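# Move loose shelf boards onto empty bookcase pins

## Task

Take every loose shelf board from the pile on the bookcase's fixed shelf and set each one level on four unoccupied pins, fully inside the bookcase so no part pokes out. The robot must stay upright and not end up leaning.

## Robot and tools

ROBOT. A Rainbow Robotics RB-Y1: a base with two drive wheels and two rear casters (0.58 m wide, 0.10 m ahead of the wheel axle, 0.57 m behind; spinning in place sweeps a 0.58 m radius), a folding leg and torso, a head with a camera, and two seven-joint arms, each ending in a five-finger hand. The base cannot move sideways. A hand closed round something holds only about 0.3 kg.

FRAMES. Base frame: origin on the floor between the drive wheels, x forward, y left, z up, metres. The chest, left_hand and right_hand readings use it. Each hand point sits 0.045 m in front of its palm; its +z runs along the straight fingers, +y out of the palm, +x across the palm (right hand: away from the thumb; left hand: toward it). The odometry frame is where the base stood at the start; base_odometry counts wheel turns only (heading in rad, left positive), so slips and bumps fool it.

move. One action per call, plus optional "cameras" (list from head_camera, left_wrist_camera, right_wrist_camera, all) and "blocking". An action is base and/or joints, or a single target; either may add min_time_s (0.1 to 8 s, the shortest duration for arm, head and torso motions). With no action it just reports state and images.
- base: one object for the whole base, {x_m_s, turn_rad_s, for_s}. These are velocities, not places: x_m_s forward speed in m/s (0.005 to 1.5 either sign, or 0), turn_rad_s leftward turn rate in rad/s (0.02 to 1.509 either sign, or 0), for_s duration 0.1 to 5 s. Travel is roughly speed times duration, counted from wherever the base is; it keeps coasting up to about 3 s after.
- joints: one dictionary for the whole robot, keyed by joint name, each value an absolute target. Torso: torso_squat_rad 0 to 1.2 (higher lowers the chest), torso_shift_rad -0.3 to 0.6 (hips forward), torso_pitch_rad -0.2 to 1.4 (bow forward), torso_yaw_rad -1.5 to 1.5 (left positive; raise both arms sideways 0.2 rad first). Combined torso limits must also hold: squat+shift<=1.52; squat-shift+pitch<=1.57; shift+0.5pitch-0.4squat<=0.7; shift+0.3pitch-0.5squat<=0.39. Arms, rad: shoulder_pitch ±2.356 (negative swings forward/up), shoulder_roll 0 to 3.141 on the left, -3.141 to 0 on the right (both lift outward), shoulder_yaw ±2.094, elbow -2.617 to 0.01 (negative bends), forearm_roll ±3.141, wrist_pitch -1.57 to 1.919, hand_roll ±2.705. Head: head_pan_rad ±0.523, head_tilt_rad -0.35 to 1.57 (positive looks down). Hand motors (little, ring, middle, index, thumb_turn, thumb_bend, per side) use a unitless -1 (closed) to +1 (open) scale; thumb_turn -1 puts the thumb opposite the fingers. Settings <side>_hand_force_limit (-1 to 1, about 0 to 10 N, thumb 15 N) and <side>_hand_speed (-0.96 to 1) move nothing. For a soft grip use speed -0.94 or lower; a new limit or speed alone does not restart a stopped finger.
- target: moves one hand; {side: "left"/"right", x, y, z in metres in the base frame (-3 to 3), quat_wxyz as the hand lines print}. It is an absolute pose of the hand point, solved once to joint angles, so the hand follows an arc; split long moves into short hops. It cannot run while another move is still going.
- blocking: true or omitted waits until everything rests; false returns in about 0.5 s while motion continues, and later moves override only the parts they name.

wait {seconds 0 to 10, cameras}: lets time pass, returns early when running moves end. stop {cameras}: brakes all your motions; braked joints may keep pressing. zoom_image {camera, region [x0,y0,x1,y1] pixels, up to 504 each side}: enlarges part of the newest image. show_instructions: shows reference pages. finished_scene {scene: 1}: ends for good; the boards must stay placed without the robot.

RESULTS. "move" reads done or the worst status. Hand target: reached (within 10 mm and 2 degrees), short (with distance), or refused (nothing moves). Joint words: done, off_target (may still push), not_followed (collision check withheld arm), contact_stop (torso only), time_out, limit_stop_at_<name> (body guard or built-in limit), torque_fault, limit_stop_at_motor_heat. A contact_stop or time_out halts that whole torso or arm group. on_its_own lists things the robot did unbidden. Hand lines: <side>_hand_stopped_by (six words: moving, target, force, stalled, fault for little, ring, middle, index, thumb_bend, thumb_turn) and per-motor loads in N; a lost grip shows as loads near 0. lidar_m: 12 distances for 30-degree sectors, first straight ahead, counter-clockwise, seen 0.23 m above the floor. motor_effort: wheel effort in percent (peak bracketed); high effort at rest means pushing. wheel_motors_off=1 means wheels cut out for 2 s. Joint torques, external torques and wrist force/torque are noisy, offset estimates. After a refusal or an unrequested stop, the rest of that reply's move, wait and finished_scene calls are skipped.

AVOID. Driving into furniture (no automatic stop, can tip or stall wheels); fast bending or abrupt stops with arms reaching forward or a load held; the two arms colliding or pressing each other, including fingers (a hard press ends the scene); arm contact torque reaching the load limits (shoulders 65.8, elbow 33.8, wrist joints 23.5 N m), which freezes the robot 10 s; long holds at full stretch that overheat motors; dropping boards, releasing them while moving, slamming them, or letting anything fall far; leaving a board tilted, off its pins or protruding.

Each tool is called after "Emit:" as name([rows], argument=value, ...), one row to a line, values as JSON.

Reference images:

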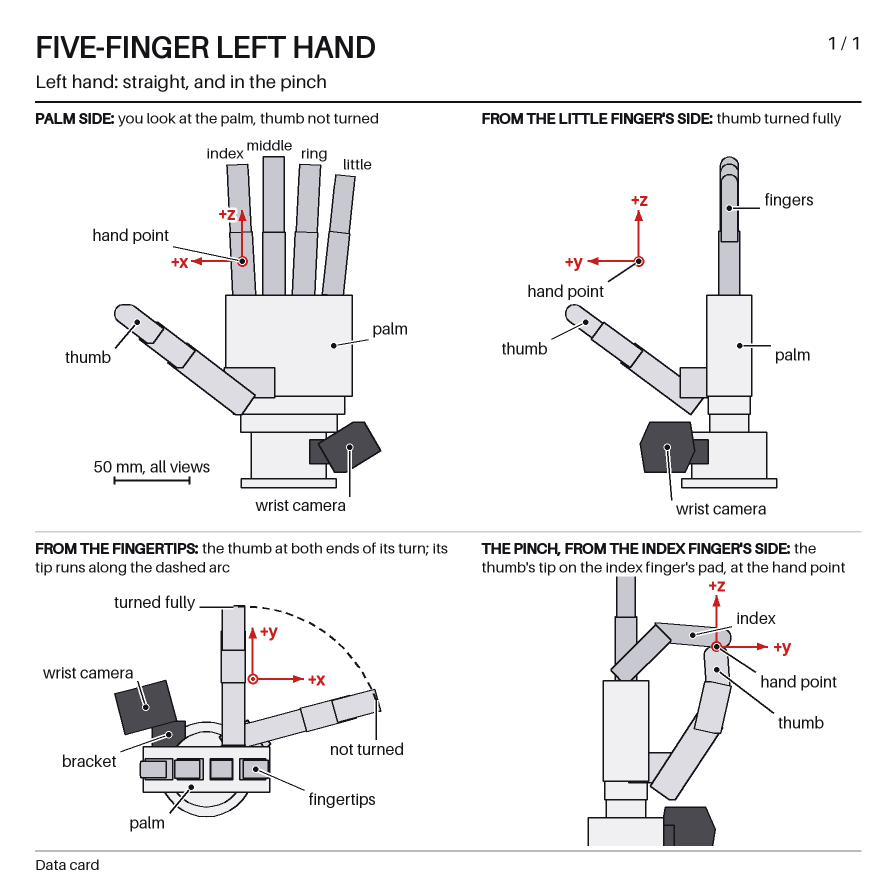

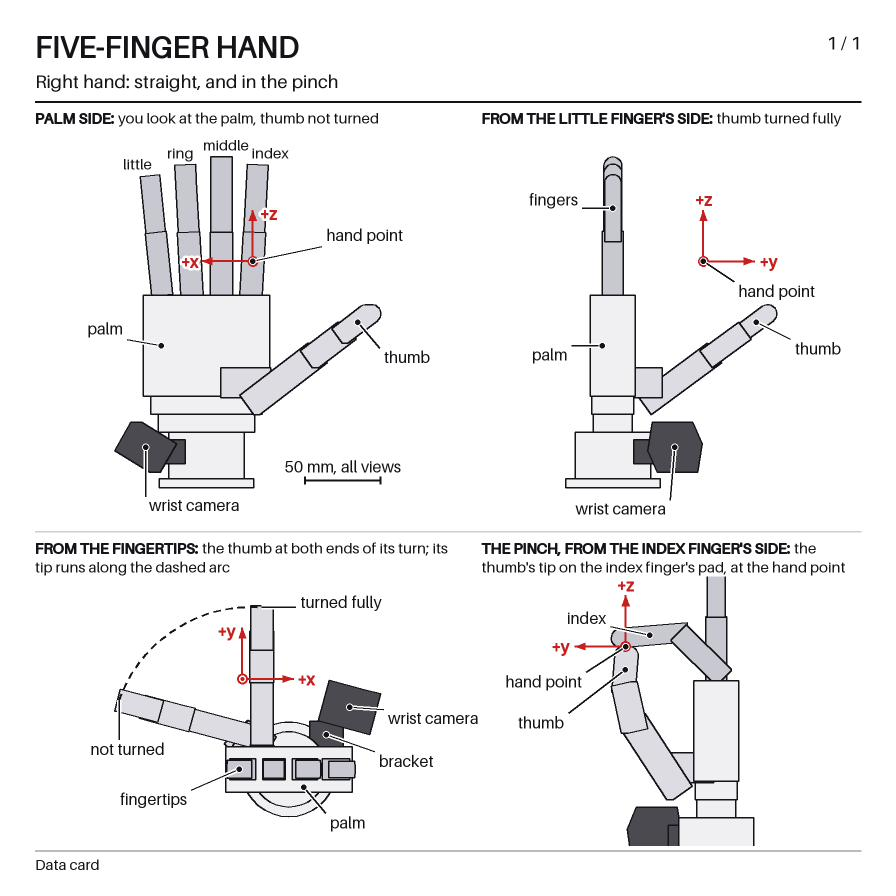

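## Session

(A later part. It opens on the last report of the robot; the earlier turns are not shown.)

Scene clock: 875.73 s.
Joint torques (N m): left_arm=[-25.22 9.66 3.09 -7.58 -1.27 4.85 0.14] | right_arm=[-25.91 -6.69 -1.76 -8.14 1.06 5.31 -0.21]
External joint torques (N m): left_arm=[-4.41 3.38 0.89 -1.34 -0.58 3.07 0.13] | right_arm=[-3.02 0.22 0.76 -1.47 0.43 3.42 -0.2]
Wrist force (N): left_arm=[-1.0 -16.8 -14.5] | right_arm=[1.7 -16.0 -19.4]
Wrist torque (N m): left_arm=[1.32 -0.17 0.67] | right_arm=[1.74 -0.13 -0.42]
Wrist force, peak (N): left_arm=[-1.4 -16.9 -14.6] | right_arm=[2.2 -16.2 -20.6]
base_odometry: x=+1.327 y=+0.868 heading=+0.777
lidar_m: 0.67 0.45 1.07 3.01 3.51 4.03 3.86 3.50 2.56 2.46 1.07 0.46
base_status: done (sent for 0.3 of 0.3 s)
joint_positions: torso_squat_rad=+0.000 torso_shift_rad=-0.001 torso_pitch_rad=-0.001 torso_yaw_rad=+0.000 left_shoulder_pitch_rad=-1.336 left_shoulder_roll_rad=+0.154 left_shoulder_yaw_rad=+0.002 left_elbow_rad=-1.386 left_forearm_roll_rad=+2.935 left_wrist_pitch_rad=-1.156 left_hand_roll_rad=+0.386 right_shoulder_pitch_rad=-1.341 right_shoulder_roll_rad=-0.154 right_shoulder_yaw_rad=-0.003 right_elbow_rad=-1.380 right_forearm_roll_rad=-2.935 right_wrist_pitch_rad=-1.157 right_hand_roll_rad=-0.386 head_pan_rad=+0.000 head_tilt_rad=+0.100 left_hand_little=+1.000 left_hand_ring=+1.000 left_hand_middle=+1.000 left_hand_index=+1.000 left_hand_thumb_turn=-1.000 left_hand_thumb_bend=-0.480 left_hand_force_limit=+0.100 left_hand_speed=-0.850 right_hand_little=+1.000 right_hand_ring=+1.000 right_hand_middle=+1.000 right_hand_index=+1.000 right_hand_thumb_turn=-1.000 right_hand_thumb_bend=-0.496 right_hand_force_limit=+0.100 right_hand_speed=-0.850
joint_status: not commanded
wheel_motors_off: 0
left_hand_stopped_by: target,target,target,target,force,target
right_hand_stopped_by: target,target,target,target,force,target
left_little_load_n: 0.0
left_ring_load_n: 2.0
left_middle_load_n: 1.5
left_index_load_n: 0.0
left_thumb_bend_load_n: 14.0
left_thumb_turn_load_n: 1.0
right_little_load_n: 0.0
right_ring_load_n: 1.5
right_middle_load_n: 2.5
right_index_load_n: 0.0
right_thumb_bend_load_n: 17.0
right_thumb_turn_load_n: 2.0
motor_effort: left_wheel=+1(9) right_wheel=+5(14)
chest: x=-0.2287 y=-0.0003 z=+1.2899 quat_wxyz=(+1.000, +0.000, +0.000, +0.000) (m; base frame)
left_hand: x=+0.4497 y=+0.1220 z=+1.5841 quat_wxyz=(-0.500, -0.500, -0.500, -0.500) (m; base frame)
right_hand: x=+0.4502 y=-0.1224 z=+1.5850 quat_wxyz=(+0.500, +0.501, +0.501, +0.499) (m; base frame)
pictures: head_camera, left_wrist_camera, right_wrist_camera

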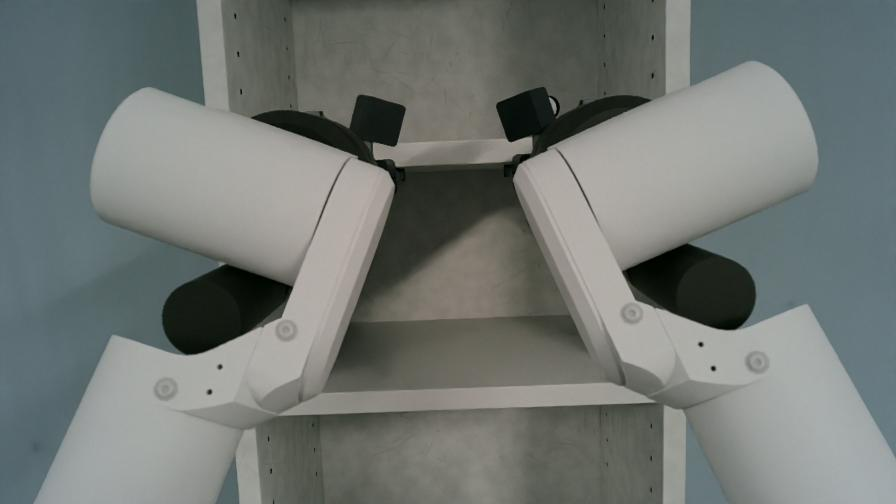

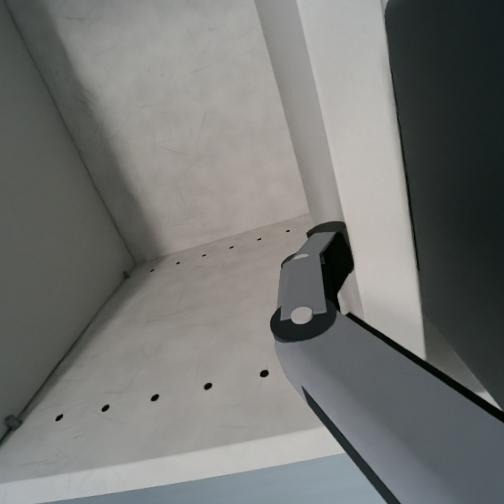

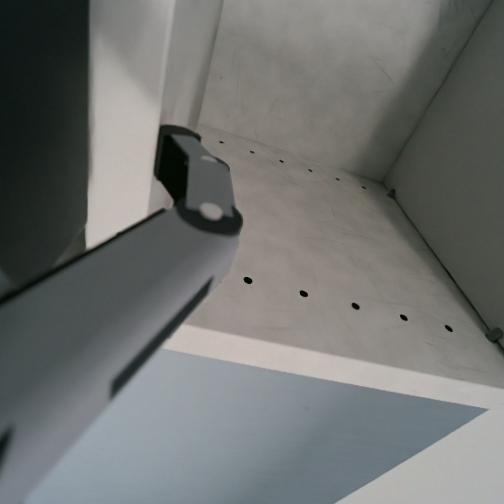

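Emit:
move(base={"x_m_s": -0.015, "for_s": 0.2})

Emit:
move(joints={"torso_squat_rad": 0.15}, min_time_s=1.5)

Scene clock: 897.57 s.
Joint torques (N m): left_arm=[-25.59 9.47 3.66 -8.91 -1.19 4.05 0.11] | right_arm=[-25.77 -7.06 -1.77 -8.91 0.97 3.79 -0.29]
External joint torques (N m): left_arm=[-4.76 3.2 1.45 -2.67 -0.49 2.28 0.11] | right_arm=[-2.87 -0.15 0.74 -2.23 0.33 1.9 -0.28]
Wrist force (N): left_arm=[-2.1 -13.0 -1.4] | right_arm=[5.0 -10.7 -2.2]
Wrist torque (N m): left_arm=[0.03 0.31 0.66] | right_arm=[0.21 -0.81 -0.21]
Wrist force, peak (N): left_arm=[-0.8 -16.7 -15.1] | right_arm=[3.2 -16.0 -20.9]
move: done
base_odometry: x=+1.325 y=+0.866 heading=+0.777
lidar_m: 0.67 0.46 1.07 3.02 3.51 4.02 3.86 3.49 2.54 2.46 1.05 0.46
base_status: done (sent for 0.2 of 0.2 s)
joint_positions: torso_squat_rad=+0.000 torso_shift_rad=+0.000 torso_pitch_rad=+0.001 torso_yaw_rad=+0.000 left_shoulder_pitch_rad=-1.336 left_shoulder_roll_rad=+0.154 left_shoulder_yaw_rad=+0.002 left_elbow_rad=-1.386 left_forearm_roll_rad=+2.935 left_wrist_pitch_rad=-1.156 left_hand_roll_rad=+0.386 right_shoulder_pitch_rad=-1.341 right_shoulder_roll_rad=-0.154 right_shoulder_yaw_rad=-0.003 right_elbow_rad=-1.380 right_forearm_roll_rad=-2.935 right_wrist_pitch_rad=-1.157 right_hand_roll_rad=-0.386 head_pan_rad=+0.000 head_tilt_rad=+0.100 left_hand_little=+1.000 left_hand_ring=+1.000 left_hand_middle=+1.000 left_hand_index=+1.000 left_hand_thumb_turn=-1.000 left_hand_thumb_bend=-0.480 left_hand_force_limit=+0.100 left_hand_speed=-0.850 right_hand_little=+1.000 right_hand_ring=+1.000 right_hand_middle=+1.000 right_hand_index=+1.000 right_hand_thumb_turn=-1.000 right_hand_thumb_bend=-0.496 right_hand_force_limit=+0.100 right_hand_speed=-0.850
joint_status: not commanded
wheel_motors_off: 0
left_hand_stopped_by: target,target,target,target,force,target
right_hand_stopped_by: target,target,target,target,force,target
left_little_load_n: 0.5
left_ring_load_n: 1.0
left_middle_load_n: 0.0
left_index_load_n: 0.0
left_thumb_bend_load_n: 10.5
left_thumb_turn_load_n: 1.0
right_little_load_n: 0.0
right_ring_load_n: 1.0
right_middle_load_n: 1.5
right_index_load_n: 0.0
right_thumb_bend_load_n: 13.5
right_thumb_turn_load_n: 1.5
motor_effort: left_wheel=+0(7) right_wheel=+0(6)
chest: x=-0.2277 y=-0.0003 z=+1.2899 quat_wxyz=(+1.000, +0.000, +0.000, +0.000) (m; base frame)
left_hand: x=+0.4512 y=+0.1220 z=+1.5830 quat_wxyz=(-0.499, -0.501, -0.501, -0.499) (m; base frame)
right_hand: x=+0.4516 y=-0.1224 z=+1.5840 quat_wxyz=(+0.499, +0.501, +0.501, +0.499) (m; base frame)
pictures: none

Scene clock: 899.37 s.
Joint torques (N m): left_arm=[-25.46 9.19 3.22 -9.14 -1.36 4.22 0.14] | right_arm=[-25.95 -7.06 -1.55 -8.96 1.1 3.79 -0.33]
External joint torques (N m): left_arm=[-4.64 2.91 1.02 -2.89 -0.66 2.44 0.13] | right_arm=[-3.05 -0.16 0.97 -2.28 0.47 1.89 -0.32]
Wrist force (N): left_arm=[-2.1 -12.9 -1.3] | right_arm=[4.7 -10.9 -1.7]
Wrist torque (N m): left_arm=[0.08 0.31 0.65] | right_arm=[0.25 -0.73 -0.21]
Wrist force, peak (N): left_arm=[-1.8 -14.8 -1.0] | right_arm=[5.7 -12.6 -1.6]
move: done
base_odometry: x=+1.325 y=+0.866 heading=+0.777
lidar_m: 0.66 0.46 1.07 3.01 3.51 4.02 3.86 3.48 2.56 2.46 1.07 0.45
base_status: not commanded
joint_positions: torso_squat_rad=+0.150 torso_shift_rad=+0.000 torso_pitch_rad=+0.001 torso_yaw_rad=+0.000 left_shoulder_pitch_rad=-1.336 left_shoulder_roll_rad=+0.154 left_shoulder_yaw_rad=+0.002 left_elbow_rad=-1.386 left_forearm_roll_rad=+2.935 left_wrist_pitch_rad=-1.156 left_hand_roll_rad=+0.386 right_shoulder_pitch_rad=-1.341 right_shoulder_roll_rad=-0.154 right_shoulder_yaw_rad=-0.003 right_elbow_rad=-1.380 right_forearm_roll_rad=-2.935 right_wrist_pitch_rad=-1.157 right_hand_roll_rad=-0.386 head_pan_rad=+0.000 head_tilt_rad=+0.100 left_hand_little=+1.000 left_hand_ring=+1.000 left_hand_middle=+1.000 left_hand_index=+1.000 left_hand_thumb_turn=-1.000 left_hand_thumb_bend=-0.480 left_hand_force_limit=+0.100 left_hand_speed=-0.850 right_hand_little=+1.000 right_hand_ring=+1.000 right_hand_middle=+1.000 right_hand_index=+1.000 right_hand_thumb_turn=-1.000 right_hand_thumb_bend=-0.496 right_hand_force_limit=+0.100 right_hand_speed=-0.850
joint_status: all done
wheel_motors_off: 0
left_hand_stopped_by: target,target,target,target,force,target
right_hand_stopped_by: target,target,target,target,force,target
left_little_load_n: 1.0
left_ring_load_n: 1.0
left_middle_load_n: 0.0
left_index_load_n: 0.0
left_thumb_bend_load_n: 11.0
left_thumb_turn_load_n: 1.0
right_little_load_n: 0.5
right_ring_load_n: 0.5
right_middle_load_n: 1.5
right_index_load_n: 0.0
right_thumb_bend_load_n: 13.5
right_thumb_turn_load_n: 1.5
motor_effort: left_wheel=-1(1) right_wheel=+0(1)
chest: x=-0.2277 y=-0.0003 z=+1.2821 quat_wxyz=(+1.000, +0.000, +0.000, +0.000) (m; base frame)
left_hand: x=+0.4512 y=+0.1220 z=+1.5751 quat_wxyz=(-0.499, -0.501, -0.501, -0.499) (m; base frame)
right_hand: x=+0.4516 y=-0.1224 z=+1.5762 quat_wxyz=(+0.499, +0.501, +0.501, +0.499) (m; base frame)
pictures: none

Emit:
move(joints={"torso_squat_rad": 0.19}, min_time_s=0.8)

Emit:
move(joints={"torso_squat_rad": 0.215}, min_time_s=0.8)

Scene clock: 902.47 s.
Joint torques (N m): left_arm=[-25.82 9.45 3.37 -9.22 -1.24 3.88 0.04] | right_arm=[-26.03 -7.01 -1.82 -9.05 1.1 3.79 -0.22]
External joint torques (N m): left_arm=[-5 3.17 1.17 -2.97 -0.55 2.1 0.03] | right_arm=[-3.13 -0.1 0.7 -2.37 0.46 1.9 -0.21]
Wrist force (N): left_arm=[-1.9 -13.2 0.1] | right_arm=[4.5 -12.5 -2.7]
Wrist torque (N m): left_arm=[-0.14 0.40 0.64] | right_arm=[0.17 -0.64 -0.22]
Wrist force, peak (N): left_arm=[-1.7 -14.8 -1.0] | right_arm=[5.2 -12.7 -1.4]
move: done
base_odometry: x=+1.325 y=+0.866 heading=+0.777
lidar_m: 0.66 0.46 1.07 3.02 3.50 4.01 3.87 3.48 2.56 2.46 1.06 0.45
base_status: not commanded
joint_positions: torso_squat_rad=+0.190 torso_shift_rad=+0.000 torso_pitch_rad=+0.001 torso_yaw_rad=+0.000 left_shoulder_pitch_rad=-1.336 left_shoulder_roll_rad=+0.154 left_shoulder_yaw_rad=+0.002 left_elbow_rad=-1.386 left_forearm_roll_rad=+2.935 left_wrist_pitch_rad=-1.156 left_hand_roll_rad=+0.386 right_shoulder_pitch_rad=-1.341 right_shoulder_roll_rad=-0.154 right_shoulder_yaw_rad=-0.003 right_elbow_rad=-1.380 right_forearm_roll_rad=-2.935 right_wrist_pitch_rad=-1.157 right_hand_roll_rad=-0.386 head_pan_rad=+0.000 head_tilt_rad=+0.100 left_hand_little=+1.000 left_hand_ring=+1.000 left_hand_middle=+1.000 left_hand_index=+1.000 left_hand_thumb_turn=-1.000 left_hand_thumb_bend=-0.480 left_hand_force_limit=+0.100 left_hand_speed=-0.850 right_hand_little=+1.000 right_hand_ring=+1.000 right_hand_middle=+1.000 right_hand_index=+1.000 right_hand_thumb_turn=-1.000 right_hand_thumb_bend=-0.496 right_hand_force_limit=+0.100 right_hand_speed=-0.850
joint_status: all done
wheel_motors_off: 0
left_hand_stopped_by: target,target,target,target,force,target
right_hand_stopped_by: target,target,target,target,force,target
left_little_load_n: 0.5
left_ring_load_n: 0.5
left_middle_load_n: 0.0
left_index_load_n: 0.0
left_thumb_bend_load_n: 11.0
left_thumb_turn_load_n: 1.0
right_little_load_n: 0.5
right_ring_load_n: 0.5
right_middle_load_n: 1.5
right_index_load_n: 0.0
right_thumb_bend_load_n: 12.5
right_thumb_turn_load_n: 1.5
motor_effort: left_wheel=+0(1) right_wheel=+0(1)
chest: x=-0.2277 y=-0.0002 z=+1.2773 quat_wxyz=(+1.000, +0.000, +0.000, +0.000) (m; base frame)
left_hand: x=+0.4512 y=+0.1220 z=+1.5704 quat_wxyz=(-0.499, -0.501, -0.501, -0.499) (m; base frame)
right_hand: x=+0.4516 y=-0.1224 z=+1.5715 quat_wxyz=(+0.499, +0.501, +0.501, +0.499) (m; base frame)
pictures: none

Scene clock: 903.57 s.
Joint torques (N m): left_arm=[-25.16 9.25 3.34 -8.71 -0.8 2.93 0.13] | right_arm=[-25.78 -7.2 -1.73 -9 1.08 3.26 -0.23]
External joint torques (N m): left_arm=[-4.34 2.97 1.14 -2.46 -0.11 1.15 0.12] | right_arm=[-2.89 -0.29 0.79 -2.32 0.44 1.37 -0.22]
Wrist force (N): left_arm=[-2.3 -9.5 2.0] | right_arm=[4.8 -11.3 -4.5]
Wrist torque (N m): left_arm=[-0.46 0.65 0.52] | right_arm=[-0.23 -0.77 -0.12]
Wrist force, peak (N): left_arm=[-2.0 -13.2 0.1] | right_arm=[5.1 -12.9 -5.1]
move: done
base_odometry: x=+1.325 y=+0.866 heading=+0.777
lidar_m: 0.67 0.47 1.08 3.01 3.50 4.01 3.86 3.48 2.55 2.46 1.05 0.46
base_status: not commanded
joint_positions: torso_squat_rad=+0.215 torso_shift_rad=+0.000 torso_pitch_rad=+0.000 torso_yaw_rad=+0.000 left_shoulder_pitch_rad=-1.336 left_shoulder_roll_rad=+0.154 left_shoulder_yaw_rad=+0.002 left_elbow_rad=-1.386 left_forearm_roll_rad=+2.935 left_wrist_pitch_rad=-1.156 left_hand_roll_rad=+0.386 right_shoulder_pitch_rad=-1.341 right_shoulder_roll_rad=-0.154 right_shoulder_yaw_rad=-0.003 right_elbow_rad=-1.380 right_forearm_roll_rad=-2.935 right_wrist_pitch_rad=-1.156 right_hand_roll_rad=-0.386 head_pan_rad=+0.000 head_tilt_rad=+0.100 left_hand_little=+1.000 left_hand_ring=+1.000 left_hand_middle=+1.000 left_hand_index=+1.000 left_hand_thumb_turn=-1.000 left_hand_thumb_bend=-0.480 left_hand_force_limit=+0.100 left_hand_speed=-0.850 right_hand_little=+1.000 right_hand_ring=+1.000 right_hand_middle=+1.000 right_hand_index=+1.000 right_hand_thumb_turn=-1.000 right_hand_thumb_bend=-0.497 right_hand_force_limit=+0.100 right_hand_speed=-0.850
joint_status: all done
wheel_motors_off: 0
left_hand_stopped_by: target,target,target,target,force,target
right_hand_stopped_by: target,target,target,target,force,target
left_little_load_n: 0.5
left_ring_load_n: 0.0
left_middle_load_n: 0.0
left_index_load_n: 0.0
left_thumb_bend_load_n: 10.5
left_thumb_turn_load_n: 1.0
right_little_load_n: 0.5
right_ring_load_n: 0.0
right_middle_load_n: 0.5
right_index_load_n: 0.5
right_thumb_bend_load_n: 9.0
right_thumb_turn_load_n: 1.5
motor_effort: left_wheel=+0(1) right_wheel=+0(1)
chest: x=-0.2278 y=-0.0002 z=+1.2738 quat_wxyz=(+1.000, +0.000, +0.000, +0.000) (m; base frame)
left_hand: x=+0.4510 y=+0.1220 z=+1.5673 quat_wxyz=(-0.499, -0.501, -0.500, -0.500) (m; base frame)
right_hand: x=+0.4514 y=-0.1224 z=+1.5681 quat_wxyz=(+0.499, +0.501, +0.501, +0.499) (m; base frame)
pictures: none

Emit:
move(joints={"torso_squat_rad": 0.235}, min_time_s=0.8)

Emit:
move(joints={"torso_squat_rad": 0.245}, min_time_s=0.8, cameras=["all"])

Scene clock: 906.83 s.
Joint torques (N m): left_arm=[-25.12 9 3.16 -8.74 -0.83 2.97 0.15] | right_arm=[-25.76 -7.12 -1.88 -9.13 0.98 3.01 -0.34]
External joint torques (N m): left_arm=[-4.3 2.72 0.96 -2.5 -0.14 1.2 0.14] | right_arm=[-2.86 -0.21 0.64 -2.46 0.34 1.12 -0.34]
Wrist force (N): left_arm=[-2.3 -9.9 1.6] | right_arm=[5.1 -10.0 -3.5]
Wrist torque (N m): left_arm=[-0.52 0.61 0.45] | right_arm=[-0.28 -0.85 -0.02]
Wrist force, peak (N): left_arm=[-2.1 -10.8 1.5] | right_arm=[5.2 -12.6 -4.3]
move: done
base_odometry: x=+1.325 y=+0.866 heading=+0.777
lidar_m: 0.67 0.46 1.07 3.02 3.52 4.02 3.86 3.48 2.55 2.46 1.05 0.47
base_status: not commanded
joint_positions: torso_squat_rad=+0.235 torso_shift_rad=+0.000 torso_pitch_rad=+0.000 torso_yaw_rad=+0.000 left_shoulder_pitch_rad=-1.336 left_shoulder_roll_rad=+0.154 left_shoulder_yaw_rad=+0.002 left_elbow_rad=-1.386 left_forearm_roll_rad=+2.935 left_wrist_pitch_rad=-1.156 left_hand_roll_rad=+0.386 right_shoulder_pitch_rad=-1.341 right_shoulder_roll_rad=-0.154 right_shoulder_yaw_rad=-0.003 right_elbow_rad=-1.380 right_forearm_roll_rad=-2.935 right_wrist_pitch_rad=-1.156 right_hand_roll_rad=-0.386 head_pan_rad=+0.000 head_tilt_rad=+0.100 left_hand_little=+1.000 left_hand_ring=+1.000 left_hand_middle=+1.000 left_hand_index=+1.000 left_hand_thumb_turn=-1.000 left_hand_thumb_bend=-0.480 left_hand_force_limit=+0.100 left_hand_speed=-0.850 right_hand_little=+1.000 right_hand_ring=+1.000 right_hand_middle=+1.000 right_hand_index=+1.000 right_hand_thumb_turn=-1.000 right_hand_thumb_bend=-0.498 right_hand_force_limit=+0.100 right_hand_speed=-0.850
joint_status: all done
wheel_motors_off: 0
left_hand_stopped_by: target,target,target,target,force,target
right_hand_stopped_by: target,target,target,target,force,target
left_little_load_n: 1.0
left_ring_load_n: 0.0
left_middle_load_n: 0.0
left_index_load_n: 0.0
left_thumb_bend_load_n: 8.5
left_thumb_turn_load_n: 0.5
right_little_load_n: 0.5
right_ring_load_n: 0.0
right_middle_load_n: 0.0
right_index_load_n: 0.0
right_thumb_bend_load_n: 7.0
right_thumb_turn_load_n: 1.0
motor_effort: left_wheel=-1(1) right_wheel=+0(1)
chest: x=-0.2278 y=-0.0002 z=+1.2707 quat_wxyz=(+1.000, +0.000, +0.000, +0.000) (m; base frame)
left_hand: x=+0.4509 y=+0.1220 z=+1.5642 quat_wxyz=(-0.499, -0.501, -0.500, -0.500) (m; base frame)
right_hand: x=+0.4514 y=-0.1224 z=+1.5650 quat_wxyz=(+0.499, +0.501, +0.501, +0.499) (m; base frame)
pictures: none

Scene clock: 907.93 s.
Joint torques (N m): left_arm=[-24.78 9.25 3.53 -8.52 -0.77 2.86 0.04] | right_arm=[-25.45 -6.75 -1.7 -8.93 0.89 2.59 -0.36]
External joint torques (N m): left_arm=[-3.96 2.97 1.33 -2.28 -0.07 1.08 0.03] | right_arm=[-2.56 0.16 0.82 -2.25 0.25 0.7 -0.35]
Wrist force (N): left_arm=[-2.0 -9.7 1.9] | right_arm=[4.3 -10.3 -4.2]
Wrist torque (N m): left_arm=[-0.57 0.60 0.38] | right_arm=[-0.48 -0.68 -0.12]
Wrist force, peak (N): left_arm=[-1.9 -10.7 1.8] | right_arm=[4.7 -11.4 -2.9]
move: done
base_odometry: x=+1.325 y=+0.866 heading=+0.777
lidar_m: 0.67 0.47 1.08 3.03 3.51 4.01 3.86 3.49 2.56 2.47 1.06 0.47
base_status: not commanded
joint_positions: torso_squat_rad=+0.245 torso_shift_rad=+0.000 torso_pitch_rad=+0.000 torso_yaw_rad=+0.000 left_shoulder_pitch_rad=-1.336 left_shoulder_roll_rad=+0.154 left_shoulder_yaw_rad=+0.002 left_elbow_rad=-1.386 left_forearm_roll_rad=+2.935 left_wrist_pitch_rad=-1.156 left_hand_roll_rad=+0.386 right_shoulder_pitch_rad=-1.341 right_shoulder_roll_rad=-0.154 right_shoulder_yaw_rad=-0.003 right_elbow_rad=-1.380 right_forearm_roll_rad=-2.935 right_wrist_pitch_rad=-1.156 right_hand_roll_rad=-0.386 head_pan_rad=+0.000 head_tilt_rad=+0.100 left_hand_little=+1.000 left_hand_ring=+1.000 left_hand_middle=+1.000 left_hand_index=+1.000 left_hand_thumb_turn=-1.000 left_hand_thumb_bend=-0.480 left_hand_force_limit=+0.100 left_hand_speed=-0.850 right_hand_little=+1.000 right_hand_ring=+1.000 right_hand_middle=+1.000 right_hand_index=+1.000 right_hand_thumb_turn=-1.000 right_hand_thumb_bend=-0.499 right_hand_force_limit=+0.100 right_hand_speed=-0.850
joint_status: all done
wheel_motors_off: 0
left_hand_stopped_by: target,target,target,target,force,target
right_hand_stopped_by: target,target,target,target,force,target
left_little_load_n: 0.5
left_ring_load_n: 0.0
left_middle_load_n: -0.5
left_index_load_n: 0.0
left_thumb_bend_load_n: 7.5
left_thumb_turn_load_n: 0.5
right_little_load_n: 0.0
right_ring_load_n: 0.0
right_middle_load_n: 0.0
right_index_load_n: 0.0
right_thumb_bend_load_n: 6.0
right_thumb_turn_load_n: 1.0
motor_effort: left_wheel=+0(1) right_wheel=+1(1)
chest: x=-0.2279 y=-0.0002 z=+1.2690 quat_wxyz=(+1.000, +0.000, +0.000, +0.000) (m; base frame)
left_hand: x=+0.4509 y=+0.1220 z=+1.5626 quat_wxyz=(-0.499, -0.501, -0.500, -0.500) (m; base frame)
right_hand: x=+0.4513 y=-0.1223 z=+1.5635 quat_wxyz=(+0.499, +0.501, +0.501, +0.499) (m; base frame)
pictures: head_camera, left_wrist_camera, right_wrist_camera

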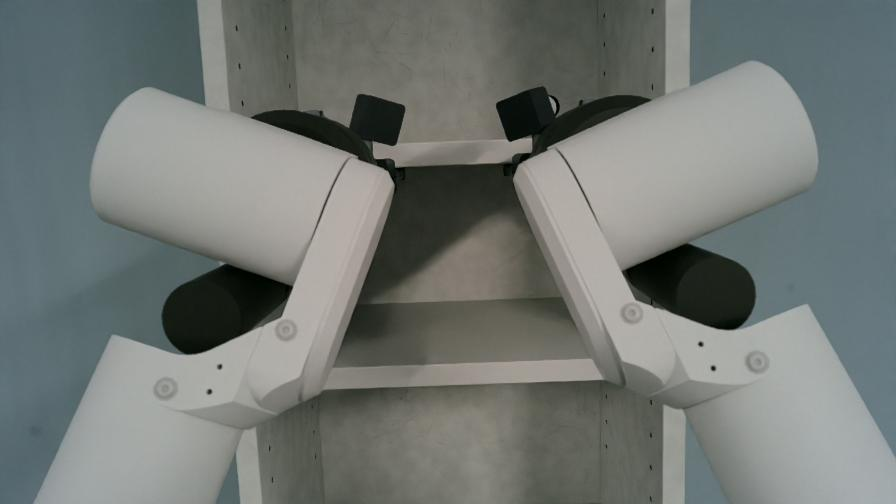

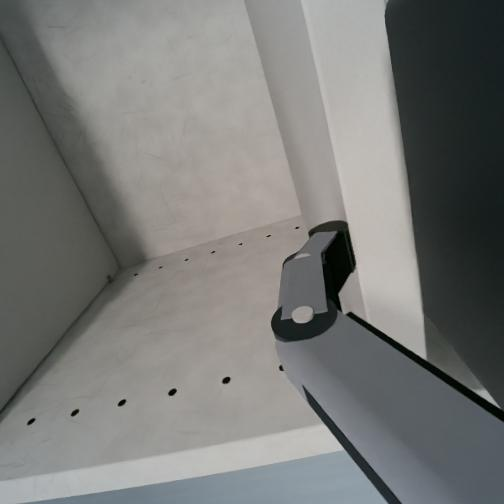

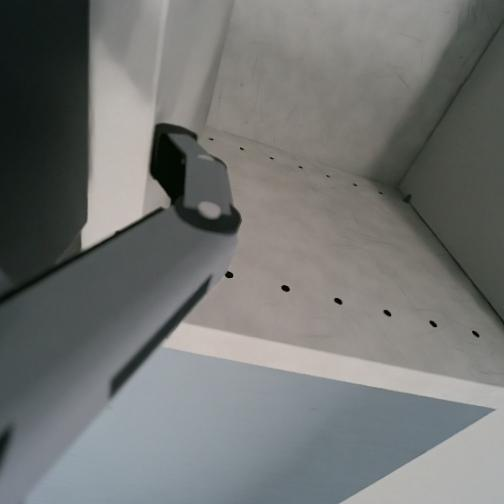

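Emit:
move(joints={"torso_squat_rad": 0.258}, min_time_s=0.8)

Emit:
move(joints={"torso_squat_rad": 0.268}, min_time_s=0.8, cameras=["left_wrist_camera", "right_wrist_camera"])

Scene clock: 911.30 s.
Joint torques (N m): left_arm=[-22.72 8.71 3.42 -7.27 -0.68 2.18 0.06] | right_arm=[-24.03 -7.06 -1.63 -7.82 0.42 1.94 -0.3]
External joint torques (N m): left_arm=[-1.9 2.42 1.22 -1.03 0.01 0.4 0.05] | right_arm=[-1.14 -0.15 0.9 -1.15 -0.21 0.05 -0.29]
Wrist force (N): left_arm=[-2.0 -5.6 1.2] | right_arm=[3.0 -6.3 -2.9]
Wrist torque (N m): left_arm=[-0.55 0.54 0.21] | right_arm=[-0.63 -0.72 -0.01]
Wrist force, peak (N): left_arm=[-1.9 -10.2 1.9] | right_arm=[4.9 -11.1 -4.0]
move: done
base_odometry: x=+1.325 y=+0.866 heading=+0.777
lidar_m: 0.67 0.46 1.07 3.02 3.52 4.01 3.86 3.48 2.56 2.47 1.05 0.46
base_status: not commanded
joint_positions: torso_squat_rad=+0.258 torso_shift_rad=+0.000 torso_pitch_rad=+0.000 torso_yaw_rad=+0.000 left_shoulder_pitch_rad=-1.336 left_shoulder_roll_rad=+0.154 left_shoulder_yaw_rad=+0.002 left_elbow_rad=-1.386 left_forearm_roll_rad=+2.935 left_wrist_pitch_rad=-1.156 left_hand_roll_rad=+0.386 right_shoulder_pitch_rad=-1.341 right_shoulder_roll_rad=-0.154 right_shoulder_yaw_rad=-0.003 right_elbow_rad=-1.381 right_forearm_roll_rad=-2.935 right_wrist_pitch_rad=-1.156 right_hand_roll_rad=-0.386 head_pan_rad=+0.000 head_tilt_rad=+0.100 left_hand_little=+1.000 left_hand_ring=+1.000 left_hand_middle=+1.000 left_hand_index=+1.000 left_hand_thumb_turn=-1.000 left_hand_thumb_bend=-0.480 left_hand_force_limit=+0.100 left_hand_speed=-0.850 right_hand_little=+1.000 right_hand_ring=+1.000 right_hand_middle=+1.000 right_hand_index=+1.000 right_hand_thumb_turn=-1.000 right_hand_thumb_bend=-0.499 right_hand_force_limit=+0.100 right_hand_speed=-0.850
joint_status: all done
wheel_motors_off: 0
left_hand_stopped_by: target,target,target,target,force,target
right_hand_stopped_by: target,target,target,target,force,target
left_little_load_n: 0.5
left_ring_load_n: 0.5
left_middle_load_n: 0.0
left_index_load_n: 0.0
left_thumb_bend_load_n: 8.0
left_thumb_turn_load_n: 0.5
right_little_load_n: 0.0
right_ring_load_n: 0.0
right_middle_load_n: 0.0
right_index_load_n: 0.0
right_thumb_bend_load_n: 6.5
right_thumb_turn_load_n: 1.0
motor_effort: left_wheel=+0(2) right_wheel=+0(1)
chest: x=-0.2280 y=-0.0002 z=+1.2668 quat_wxyz=(+1.000, +0.000, +0.000, +0.000) (m; base frame)
left_hand: x=+0.4505 y=+0.1220 z=+1.5610 quat_wxyz=(-0.500, -0.500, -0.500, -0.500) (m; base frame)
right_hand: x=+0.4509 y=-0.1222 z=+1.5618 quat_wxyz=(+0.500, +0.500, +0.500, +0.499) (m; base frame)
pictures: none

Scene clock: 912.40 s.
Joint torques (N m): left_arm=[-20.33 6.95 3.59 -5.57 -0.35 1.06 0.25] | right_arm=[-21.3 -6.71 -1.37 -6.17 -0.03 0.76 -0.27]
External joint torques (N m): left_arm=[0.48 0.67 1.38 0.66 0.34 -0.71 0.24] | right_arm=[1.58 0.2 1.16 0.49 -0.66 -1.13 -0.26]
Wrist force (N): left_arm=[-1.2 -2.7 1.8] | right_arm=[3.2 -2.6 -1.0]
Wrist torque (N m): left_arm=[-0.52 0.33 -0.08] | right_arm=[-0.56 -0.68 0.23]
Wrist force, peak (N): left_arm=[-1.5 -6.9 1.8] | right_arm=[3.0 -7.0 -3.1]
move: done
base_odometry: x=+1.325 y=+0.866 heading=+0.777
lidar_m: 0.66 0.46 1.07 3.02 3.51 4.02 3.86 3.48 2.56 2.46 1.06 0.45
base_status: not commanded
joint_positions: torso_squat_rad=+0.268 torso_shift_rad=+0.000 torso_pitch_rad=+0.000 torso_yaw_rad=+0.000 left_shoulder_pitch_rad=-1.337 left_shoulder_roll_rad=+0.154 left_shoulder_yaw_rad=+0.002 left_elbow_rad=-1.387 left_forearm_roll_rad=+2.935 left_wrist_pitch_rad=-1.156 left_hand_roll_rad=+0.386 right_shoulder_pitch_rad=-1.342 right_shoulder_roll_rad=-0.154 right_shoulder_yaw_rad=-0.003 right_elbow_rad=-1.381 right_forearm_roll_rad=-2.935 right_wrist_pitch_rad=-1.156 right_hand_roll_rad=-0.386 head_pan_rad=+0.000 head_tilt_rad=+0.100 left_hand_little=+1.000 left_hand_ring=+1.000 left_hand_middle=+1.000 left_hand_index=+1.000 left_hand_thumb_turn=-1.000 left_hand_thumb_bend=-0.480 left_hand_force_limit=+0.100 left_hand_speed=-0.850 right_hand_little=+1.000 right_hand_ring=+1.000 right_hand_middle=+1.000 right_hand_index=+1.000 right_hand_thumb_turn=-1.000 right_hand_thumb_bend=-0.499 right_hand_force_limit=+0.100 right_hand_speed=-0.850
joint_status: all done
wheel_motors_off: 0
left_hand_stopped_by: target,target,target,target,force,target
right_hand_stopped_by: target,target,target,target,force,target
left_little_load_n: 0.0
left_ring_load_n: 0.0
left_middle_load_n: 0.0
left_index_load_n: 0.0
left_thumb_bend_load_n: 9.5
left_thumb_turn_load_n: 0.5
right_little_load_n: 0.0
right_ring_load_n: 0.0
right_middle_load_n: 0.0
right_index_load_n: 0.0
right_thumb_bend_load_n: 7.5
right_thumb_turn_load_n: 1.0
motor_effort: left_wheel=+1(1) right_wheel=+0(1)
chest: x=-0.2282 y=-0.0002 z=+1.2649 quat_wxyz=(+1.000, +0.000, +0.000, +0.000) (m; base frame)
left_hand: x=+0.4499 y=+0.1219 z=+1.5601 quat_wxyz=(-0.500, -0.500, -0.500, -0.500) (m; base frame)
right_hand: x=+0.4503 y=-0.1221 z=+1.5609 quat_wxyz=(+0.500, +0.500, +0.500, +0.500) (m; base frame)
pictures: left_wrist_camera, right_wrist_camera

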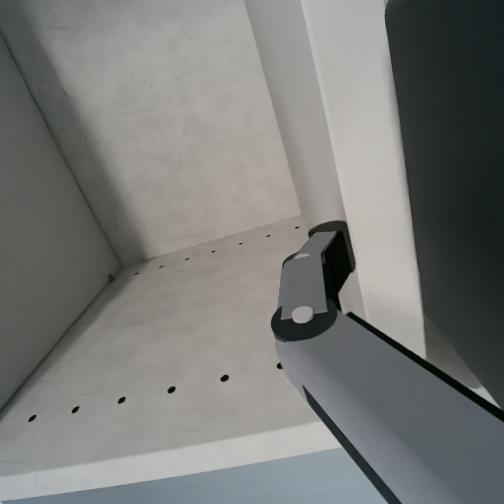

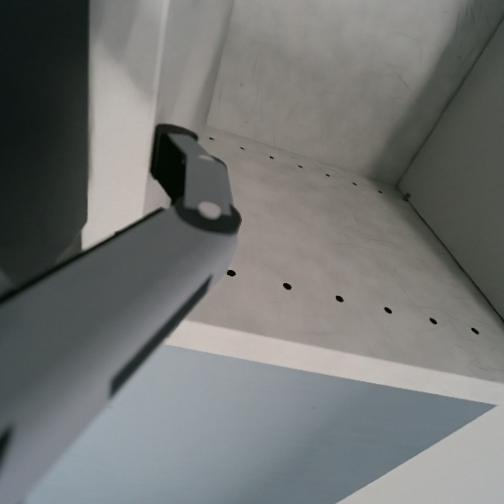

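Emit:
move(joints={"torso_squat_rad": 0.261}, min_time_s=0.5)

Emit:
move(joints={"left_hand_speed": -0.6, "right_hand_speed": -0.6, "left_hand_thumb_bend": 0.2, "right_hand_thumb_bend": 0.2})

Emit:
move(joints={"torso_squat_rad": 0.30}, min_time_s=0.8, cameras=["all"])

Scene clock: 916.63 s.
Joint torques (N m): left_arm=[-20.29 7.43 3.65 -5.85 -0.37 2.03 0.05] | right_arm=[-21.39 -6.36 -1.7 -5.95 0.08 1.64 -0.31]
External joint torques (N m): left_arm=[0.52 1.15 1.44 0.39 0.33 0.26 0.04] | right_arm=[1.5 0.55 0.83 0.72 -0.56 -0.25 -0.3]
Wrist force (N): left_arm=[-1.5 -8.0 -1.5] | right_arm=[2.8 -7.8 -2.3]
Wrist torque (N m): left_arm=[-0.33 0.15 0.28] | right_arm=[-0.50 -0.58 -0.02]
Wrist force, peak (N): left_arm=[-1.5 -8.3 -1.3] | right_arm=[3.0 -8.1 -3.3]
move: done
base_odometry: x=+1.325 y=+0.866 heading=+0.777
lidar_m: 0.66 0.46 1.07 3.02 3.51 4.02 3.86 3.48 2.56 2.46 1.06 0.46
base_status: not commanded
joint_positions: torso_squat_rad=+0.261 torso_shift_rad=+0.000 torso_pitch_rad=+0.000 torso_yaw_rad=+0.000 left_shoulder_pitch_rad=-1.337 left_shoulder_roll_rad=+0.154 left_shoulder_yaw_rad=+0.002 left_elbow_rad=-1.387 left_forearm_roll_rad=+2.935 left_wrist_pitch_rad=-1.156 left_hand_roll_rad=+0.386 right_shoulder_pitch_rad=-1.342 right_shoulder_roll_rad=-0.154 right_shoulder_yaw_rad=-0.003 right_elbow_rad=-1.381 right_forearm_roll_rad=-2.935 right_wrist_pitch_rad=-1.156 right_hand_roll_rad=-0.386 head_pan_rad=+0.000 head_tilt_rad=+0.100 left_hand_little=+1.000 left_hand_ring=+1.000 left_hand_middle=+1.000 left_hand_index=+1.000 left_hand_thumb_turn=-1.000 left_hand_thumb_bend=-0.480 left_hand_force_limit=+0.100 left_hand_speed=-0.850 right_hand_little=+1.000 right_hand_ring=+1.000 right_hand_middle=+1.000 right_hand_index=+1.000 right_hand_thumb_turn=-1.000 right_hand_thumb_bend=-0.499 right_hand_force_limit=+0.100 right_hand_speed=-0.850
joint_status: all done
wheel_motors_off: 0
left_hand_stopped_by: target,target,target,target,force,target
right_hand_stopped_by: target,target,target,target,force,target
left_little_load_n: 0.0
left_ring_load_n: 0.0
left_middle_load_n: 0.0
left_index_load_n: 0.0
left_thumb_bend_load_n: 8.0
left_thumb_turn_load_n: 0.5
right_little_load_n: 0.0
right_ring_load_n: 0.5
right_middle_load_n: 0.0
right_index_load_n: 0.0
right_thumb_bend_load_n: 6.5
right_thumb_turn_load_n: 1.0
motor_effort: left_wheel=+0(1) right_wheel=+0(1)
chest: x=-0.2279 y=-0.0002 z=+1.2662 quat_wxyz=(+1.000, +0.000, +0.000, +0.000) (m; base frame)
left_hand: x=+0.4503 y=+0.1219 z=+1.5610 quat_wxyz=(-0.500, -0.500, -0.500, -0.500) (m; base frame)
right_hand: x=+0.4507 y=-0.1221 z=+1.5618 quat_wxyz=(+0.500, +0.500, +0.500, +0.500) (m; base frame)
pictures: none

Scene clock: 918.33 s.
Joint torques (N m): left_arm=[-20.36 7.84 3.07 -6.36 -0.47 2.13 0.09] | right_arm=[-21.48 -6.59 -1.66 -6.32 0.63 1.67 -0.27]
External joint torques (N m): left_arm=[0.45 1.56 0.86 -0.13 0.23 0.35 0.09] | right_arm=[1.4 0.33 0.86 0.34 0 -0.22 -0.26]
Wrist force (N): left_arm=[-1.5 -8.1 -0.8] | right_arm=[4.9 -7.3 -1.8]
Wrist torque (N m): left_arm=[-0.44 0.23 -0.07] | right_arm=[-0.42 -0.69 0.26]
Wrist force, peak (N): left_arm=[-2.0 -8.3 -1.4] | right_arm=[5.0 -8.7 -2.5]
move: done
base_odometry: x=+1.325 y=+0.866 heading=+0.777
lidar_m: 0.66 0.47 1.06 3.02 3.52 4.02 3.86 3.49 2.56 2.46 1.05 0.46
base_status: not commanded
joint_positions: torso_squat_rad=+0.261 torso_shift_rad=+0.000 torso_pitch_rad=+0.000 torso_yaw_rad=+0.000 left_shoulder_pitch_rad=-1.337 left_shoulder_roll_rad=+0.154 left_shoulder_yaw_rad=+0.002 left_elbow_rad=-1.387 left_forearm_roll_rad=+2.935 left_wrist_pitch_rad=-1.156 left_hand_roll_rad=+0.386 right_shoulder_pitch_rad=-1.342 right_shoulder_roll_rad=-0.154 right_shoulder_yaw_rad=-0.003 right_elbow_rad=-1.381 right_forearm_roll_rad=-2.935 right_wrist_pitch_rad=-1.156 right_hand_roll_rad=-0.386 head_pan_rad=+0.000 head_tilt_rad=+0.100 left_hand_little=+1.000 left_hand_ring=+1.000 left_hand_middle=+1.000 left_hand_index=+1.000 left_hand_thumb_turn=-1.000 left_hand_thumb_bend=+0.200 left_hand_force_limit=+0.100 left_hand_speed=-0.600 right_hand_little=+1.000 right_hand_ring=+1.000 right_hand_middle=+1.000 right_hand_index=+1.000 right_hand_thumb_turn=-1.000 right_hand_thumb_bend=+0.200 right_hand_force_limit=+0.100 right_hand_speed=-0.600
joint_status: all done
wheel_motors_off: 0
left_hand_stopped_by: target,target,target,target,target,target
right_hand_stopped_by: target,target,target,target,target,target
left_little_load_n: 0.0
left_ring_load_n: 0.0
left_middle_load_n: 0.0
left_index_load_n: 0.0
left_thumb_bend_load_n: 0.0
left_thumb_turn_load_n: 0.0
right_little_load_n: 0.0
right_ring_load_n: 0.0
right_middle_load_n: 0.0
right_index_load_n: 0.0
right_thumb_bend_load_n: 0.0
right_thumb_turn_load_n: -0.5
motor_effort: left_wheel=+0(1) right_wheel=+0(1)
chest: x=-0.2279 y=-0.0002 z=+1.2662 quat_wxyz=(+1.000, +0.000, +0.000, +0.000) (m; base frame)
left_hand: x=+0.4504 y=+0.1219 z=+1.5609 quat_wxyz=(-0.500, -0.500, -0.500, -0.500) (m; base frame)
right_hand: x=+0.4508 y=-0.1221 z=+1.5618 quat_wxyz=(+0.500, +0.500, +0.500, +0.500) (m; base frame)
pictures: none

Scene clock: 919.43 s.
Joint torques (N m): left_arm=[-20.58 7.69 3.14 -6.04 -0.47 2.08 0.19] | right_arm=[-21.42 -6.6 -1.74 -6.32 0.44 1.67 -0.08]
External joint torques (N m): left_arm=[0.24 1.4 0.93 0.2 0.22 0.31 0.18] | right_arm=[1.47 0.32 0.79 0.34 -0.19 -0.23 -0.07]
Wrist force (N): left_arm=[-1.4 -6.8 -0.8] | right_arm=[4.7 -7.8 -2.2]
Wrist torque (N m): left_arm=[-0.48 0.20 -0.13] | right_arm=[-0.50 -0.64 0.23]
Wrist force, peak (N): left_arm=[-1.9 -7.3 -0.6] | right_arm=[5.4 -8.1 -2.0]
move: done
base_odometry: x=+1.325 y=+0.866 heading=+0.777
lidar_m: 0.67 0.46 1.07 3.01 3.51 4.01 3.86 3.48 2.55 2.46 1.05 0.46
base_status: not commanded
joint_positions: torso_squat_rad=+0.300 torso_shift_rad=+0.000 torso_pitch_rad=+0.000 torso_yaw_rad=+0.000 left_shoulder_pitch_rad=-1.337 left_shoulder_roll_rad=+0.154 left_shoulder_yaw_rad=+0.002 left_elbow_rad=-1.387 left_forearm_roll_rad=+2.935 left_wrist_pitch_rad=-1.156 left_hand_roll_rad=+0.386 right_shoulder_pitch_rad=-1.342 right_shoulder_roll_rad=-0.154 right_shoulder_yaw_rad=-0.003 right_elbow_rad=-1.381 right_forearm_roll_rad=-2.935 right_wrist_pitch_rad=-1.156 right_hand_roll_rad=-0.386 head_pan_rad=+0.000 head_tilt_rad=+0.100 left_hand_little=+1.000 left_hand_ring=+1.000 left_hand_middle=+1.000 left_hand_index=+1.000 left_hand_thumb_turn=-1.000 left_hand_thumb_bend=+0.200 left_hand_force_limit=+0.100 left_hand_speed=-0.600 right_hand_little=+1.000 right_hand_ring=+1.000 right_hand_middle=+1.000 right_hand_index=+1.000 right_hand_thumb_turn=-1.000 right_hand_thumb_bend=+0.200 right_hand_force_limit=+0.100 right_hand_speed=-0.600
joint_status: all done
wheel_motors_off: 0
left_hand_stopped_by: target,target,target,target,target,target
right_hand_stopped_by: target,target,target,target,target,target
left_little_load_n: 0.0
left_ring_load_n: 0.0
left_middle_load_n: 0.0
left_index_load_n: 0.0
left_thumb_bend_load_n: 0.0
left_thumb_turn_load_n: 0.0
right_little_load_n: 0.0
right_ring_load_n: 0.0
right_middle_load_n: 0.0
right_index_load_n: 0.0
right_thumb_bend_load_n: 0.0
right_thumb_turn_load_n: 0.0
motor_effort: left_wheel=+0(2) right_wheel=+0(1)
chest: x=-0.2280 y=-0.0002 z=+1.2587 quat_wxyz=(+1.000, +0.000, +0.000, +0.000) (m; base frame)
left_hand: x=+0.4502 y=+0.1219 z=+1.5535 quat_wxyz=(-0.500, -0.500, -0.500, -0.500) (m; base frame)
right_hand: x=+0.4507 y=-0.1221 z=+1.5543 quat_wxyz=(+0.500, +0.500, +0.500, +0.500) (m; base frame)
pictures: head_camera, left_wrist_camera, right_wrist_camera

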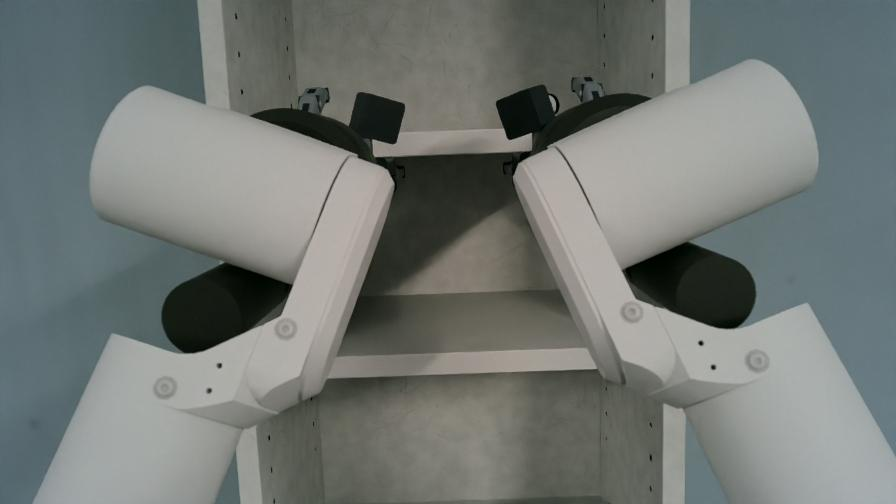

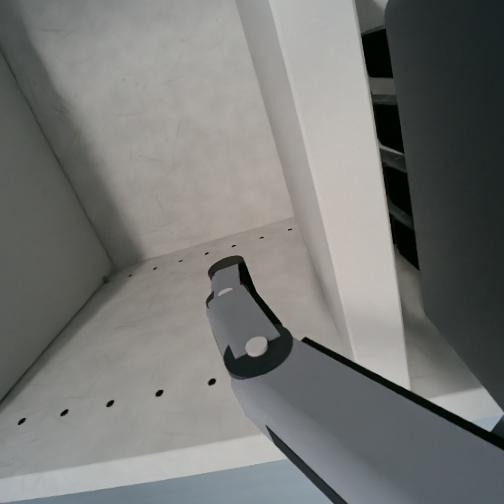

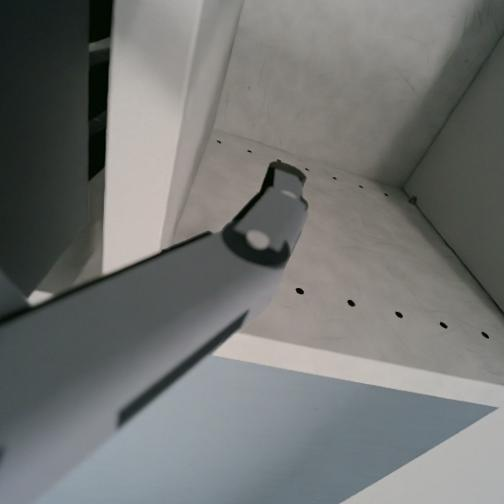

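Emit:
move(base={"x_m_s": -0.1, "for_s": 2.5}, cameras=["all"])

Scene clock: 925.07 s.
Joint torques (N m): left_arm=[-21.41 7.82 3.34 -6.14 -0.61 1.92 0.21] | right_arm=[-21.46 -6.33 -1.74 -7.05 0.69 1.82 -0.17]
External joint torques (N m): left_arm=[-0.59 1.53 1.13 0.09 0.09 0.15 0.2] | right_arm=[1.42 0.58 0.78 -0.39 0.06 -0.07 -0.16]
Wrist force (N): left_arm=[-1.6 -6.8 -0.8] | right_arm=[4.9 -8.1 -2.3]
Wrist torque (N m): left_arm=[-0.46 0.24 -0.14] | right_arm=[-0.53 -0.66 0.18]
Wrist force, peak (N): left_arm=[-1.6 -7.2 -0.3] | right_arm=[5.1 -8.2 -2.7]
move: done
base_odometry: x=+1.147 y=+0.691 heading=+0.776
lidar_m: 0.70 0.70 1.42 3.38 3.51 3.76 3.61 3.49 2.55 2.46 1.40 0.70
base_status: done (sent for 2.5 of 2.5 s)
joint_positions: torso_squat_rad=+0.300 torso_shift_rad=+0.000 torso_pitch_rad=+0.000 torso_yaw_rad=+0.000 left_shoulder_pitch_rad=-1.337 left_shoulder_roll_rad=+0.154 left_shoulder_yaw_rad=+0.002 left_elbow_rad=-1.387 left_forearm_roll_rad=+2.935 left_wrist_pitch_rad=-1.156 left_hand_roll_rad=+0.386 right_shoulder_pitch_rad=-1.342 right_shoulder_roll_rad=-0.154 right_shoulder_yaw_rad=-0.003 right_elbow_rad=-1.381 right_forearm_roll_rad=-2.935 right_wrist_pitch_rad=-1.156 right_hand_roll_rad=-0.386 head_pan_rad=+0.000 head_tilt_rad=+0.100 left_hand_little=+1.000 left_hand_ring=+1.000 left_hand_middle=+1.000 left_hand_index=+1.000 left_hand_thumb_turn=-1.000 left_hand_thumb_bend=+0.200 left_hand_force_limit=+0.100 left_hand_speed=-0.600 right_hand_little=+1.000 right_hand_ring=+1.000 right_hand_middle=+1.000 right_hand_index=+1.000 right_hand_thumb_turn=-1.000 right_hand_thumb_bend=+0.200 right_hand_force_limit=+0.100 right_hand_speed=-0.600
joint_status: not commanded
wheel_motors_off: 0
left_hand_stopped_by: target,target,target,target,target,target
right_hand_stopped_by: target,target,target,target,target,target
left_little_load_n: 0.0
left_ring_load_n: 0.0
left_middle_load_n: 0.0
left_index_load_n: 0.0
left_thumb_bend_load_n: 0.0
left_thumb_turn_load_n: 0.0
right_little_load_n: 0.0
right_ring_load_n: 0.0
right_middle_load_n: 0.0
right_index_load_n: 0.0
right_thumb_bend_load_n: 0.0
right_thumb_turn_load_n: 0.0
motor_effort: left_wheel=-8(15) right_wheel=+8(21)
chest: x=-0.2280 y=-0.0002 z=+1.2587 quat_wxyz=(+1.000, +0.000, +0.000, +0.000) (m; base frame)
left_hand: x=+0.4502 y=+0.1220 z=+1.5534 quat_wxyz=(-0.500, -0.500, -0.500, -0.500) (m; base frame)
right_hand: x=+0.4507 y=-0.1221 z=+1.5542 quat_wxyz=(+0.500, +0.500, +0.500, +0.500) (m; base frame)
pictures: head_camera, left_wrist_camera, right_wrist_camera

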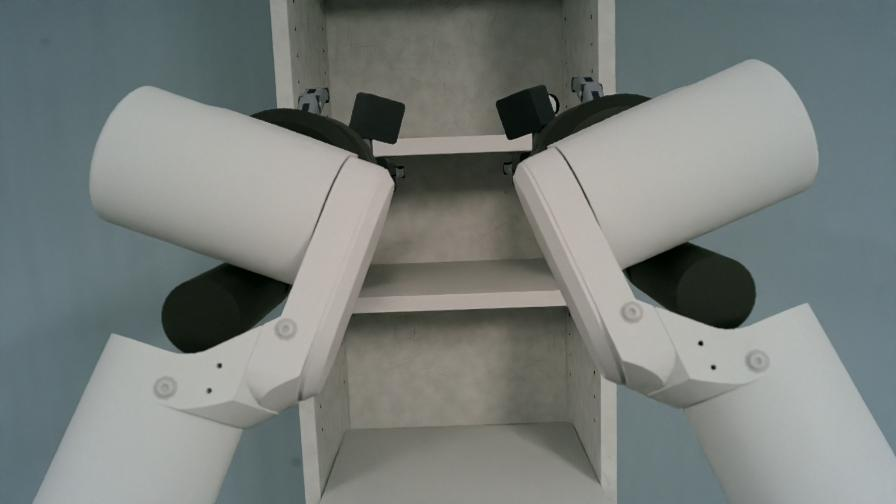

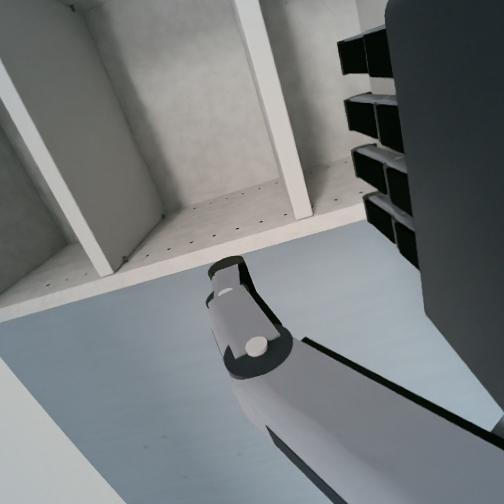

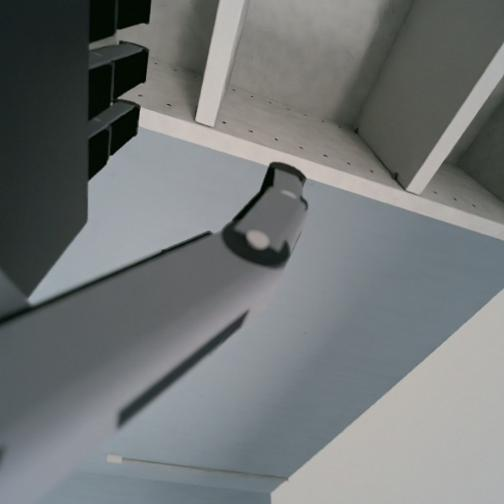

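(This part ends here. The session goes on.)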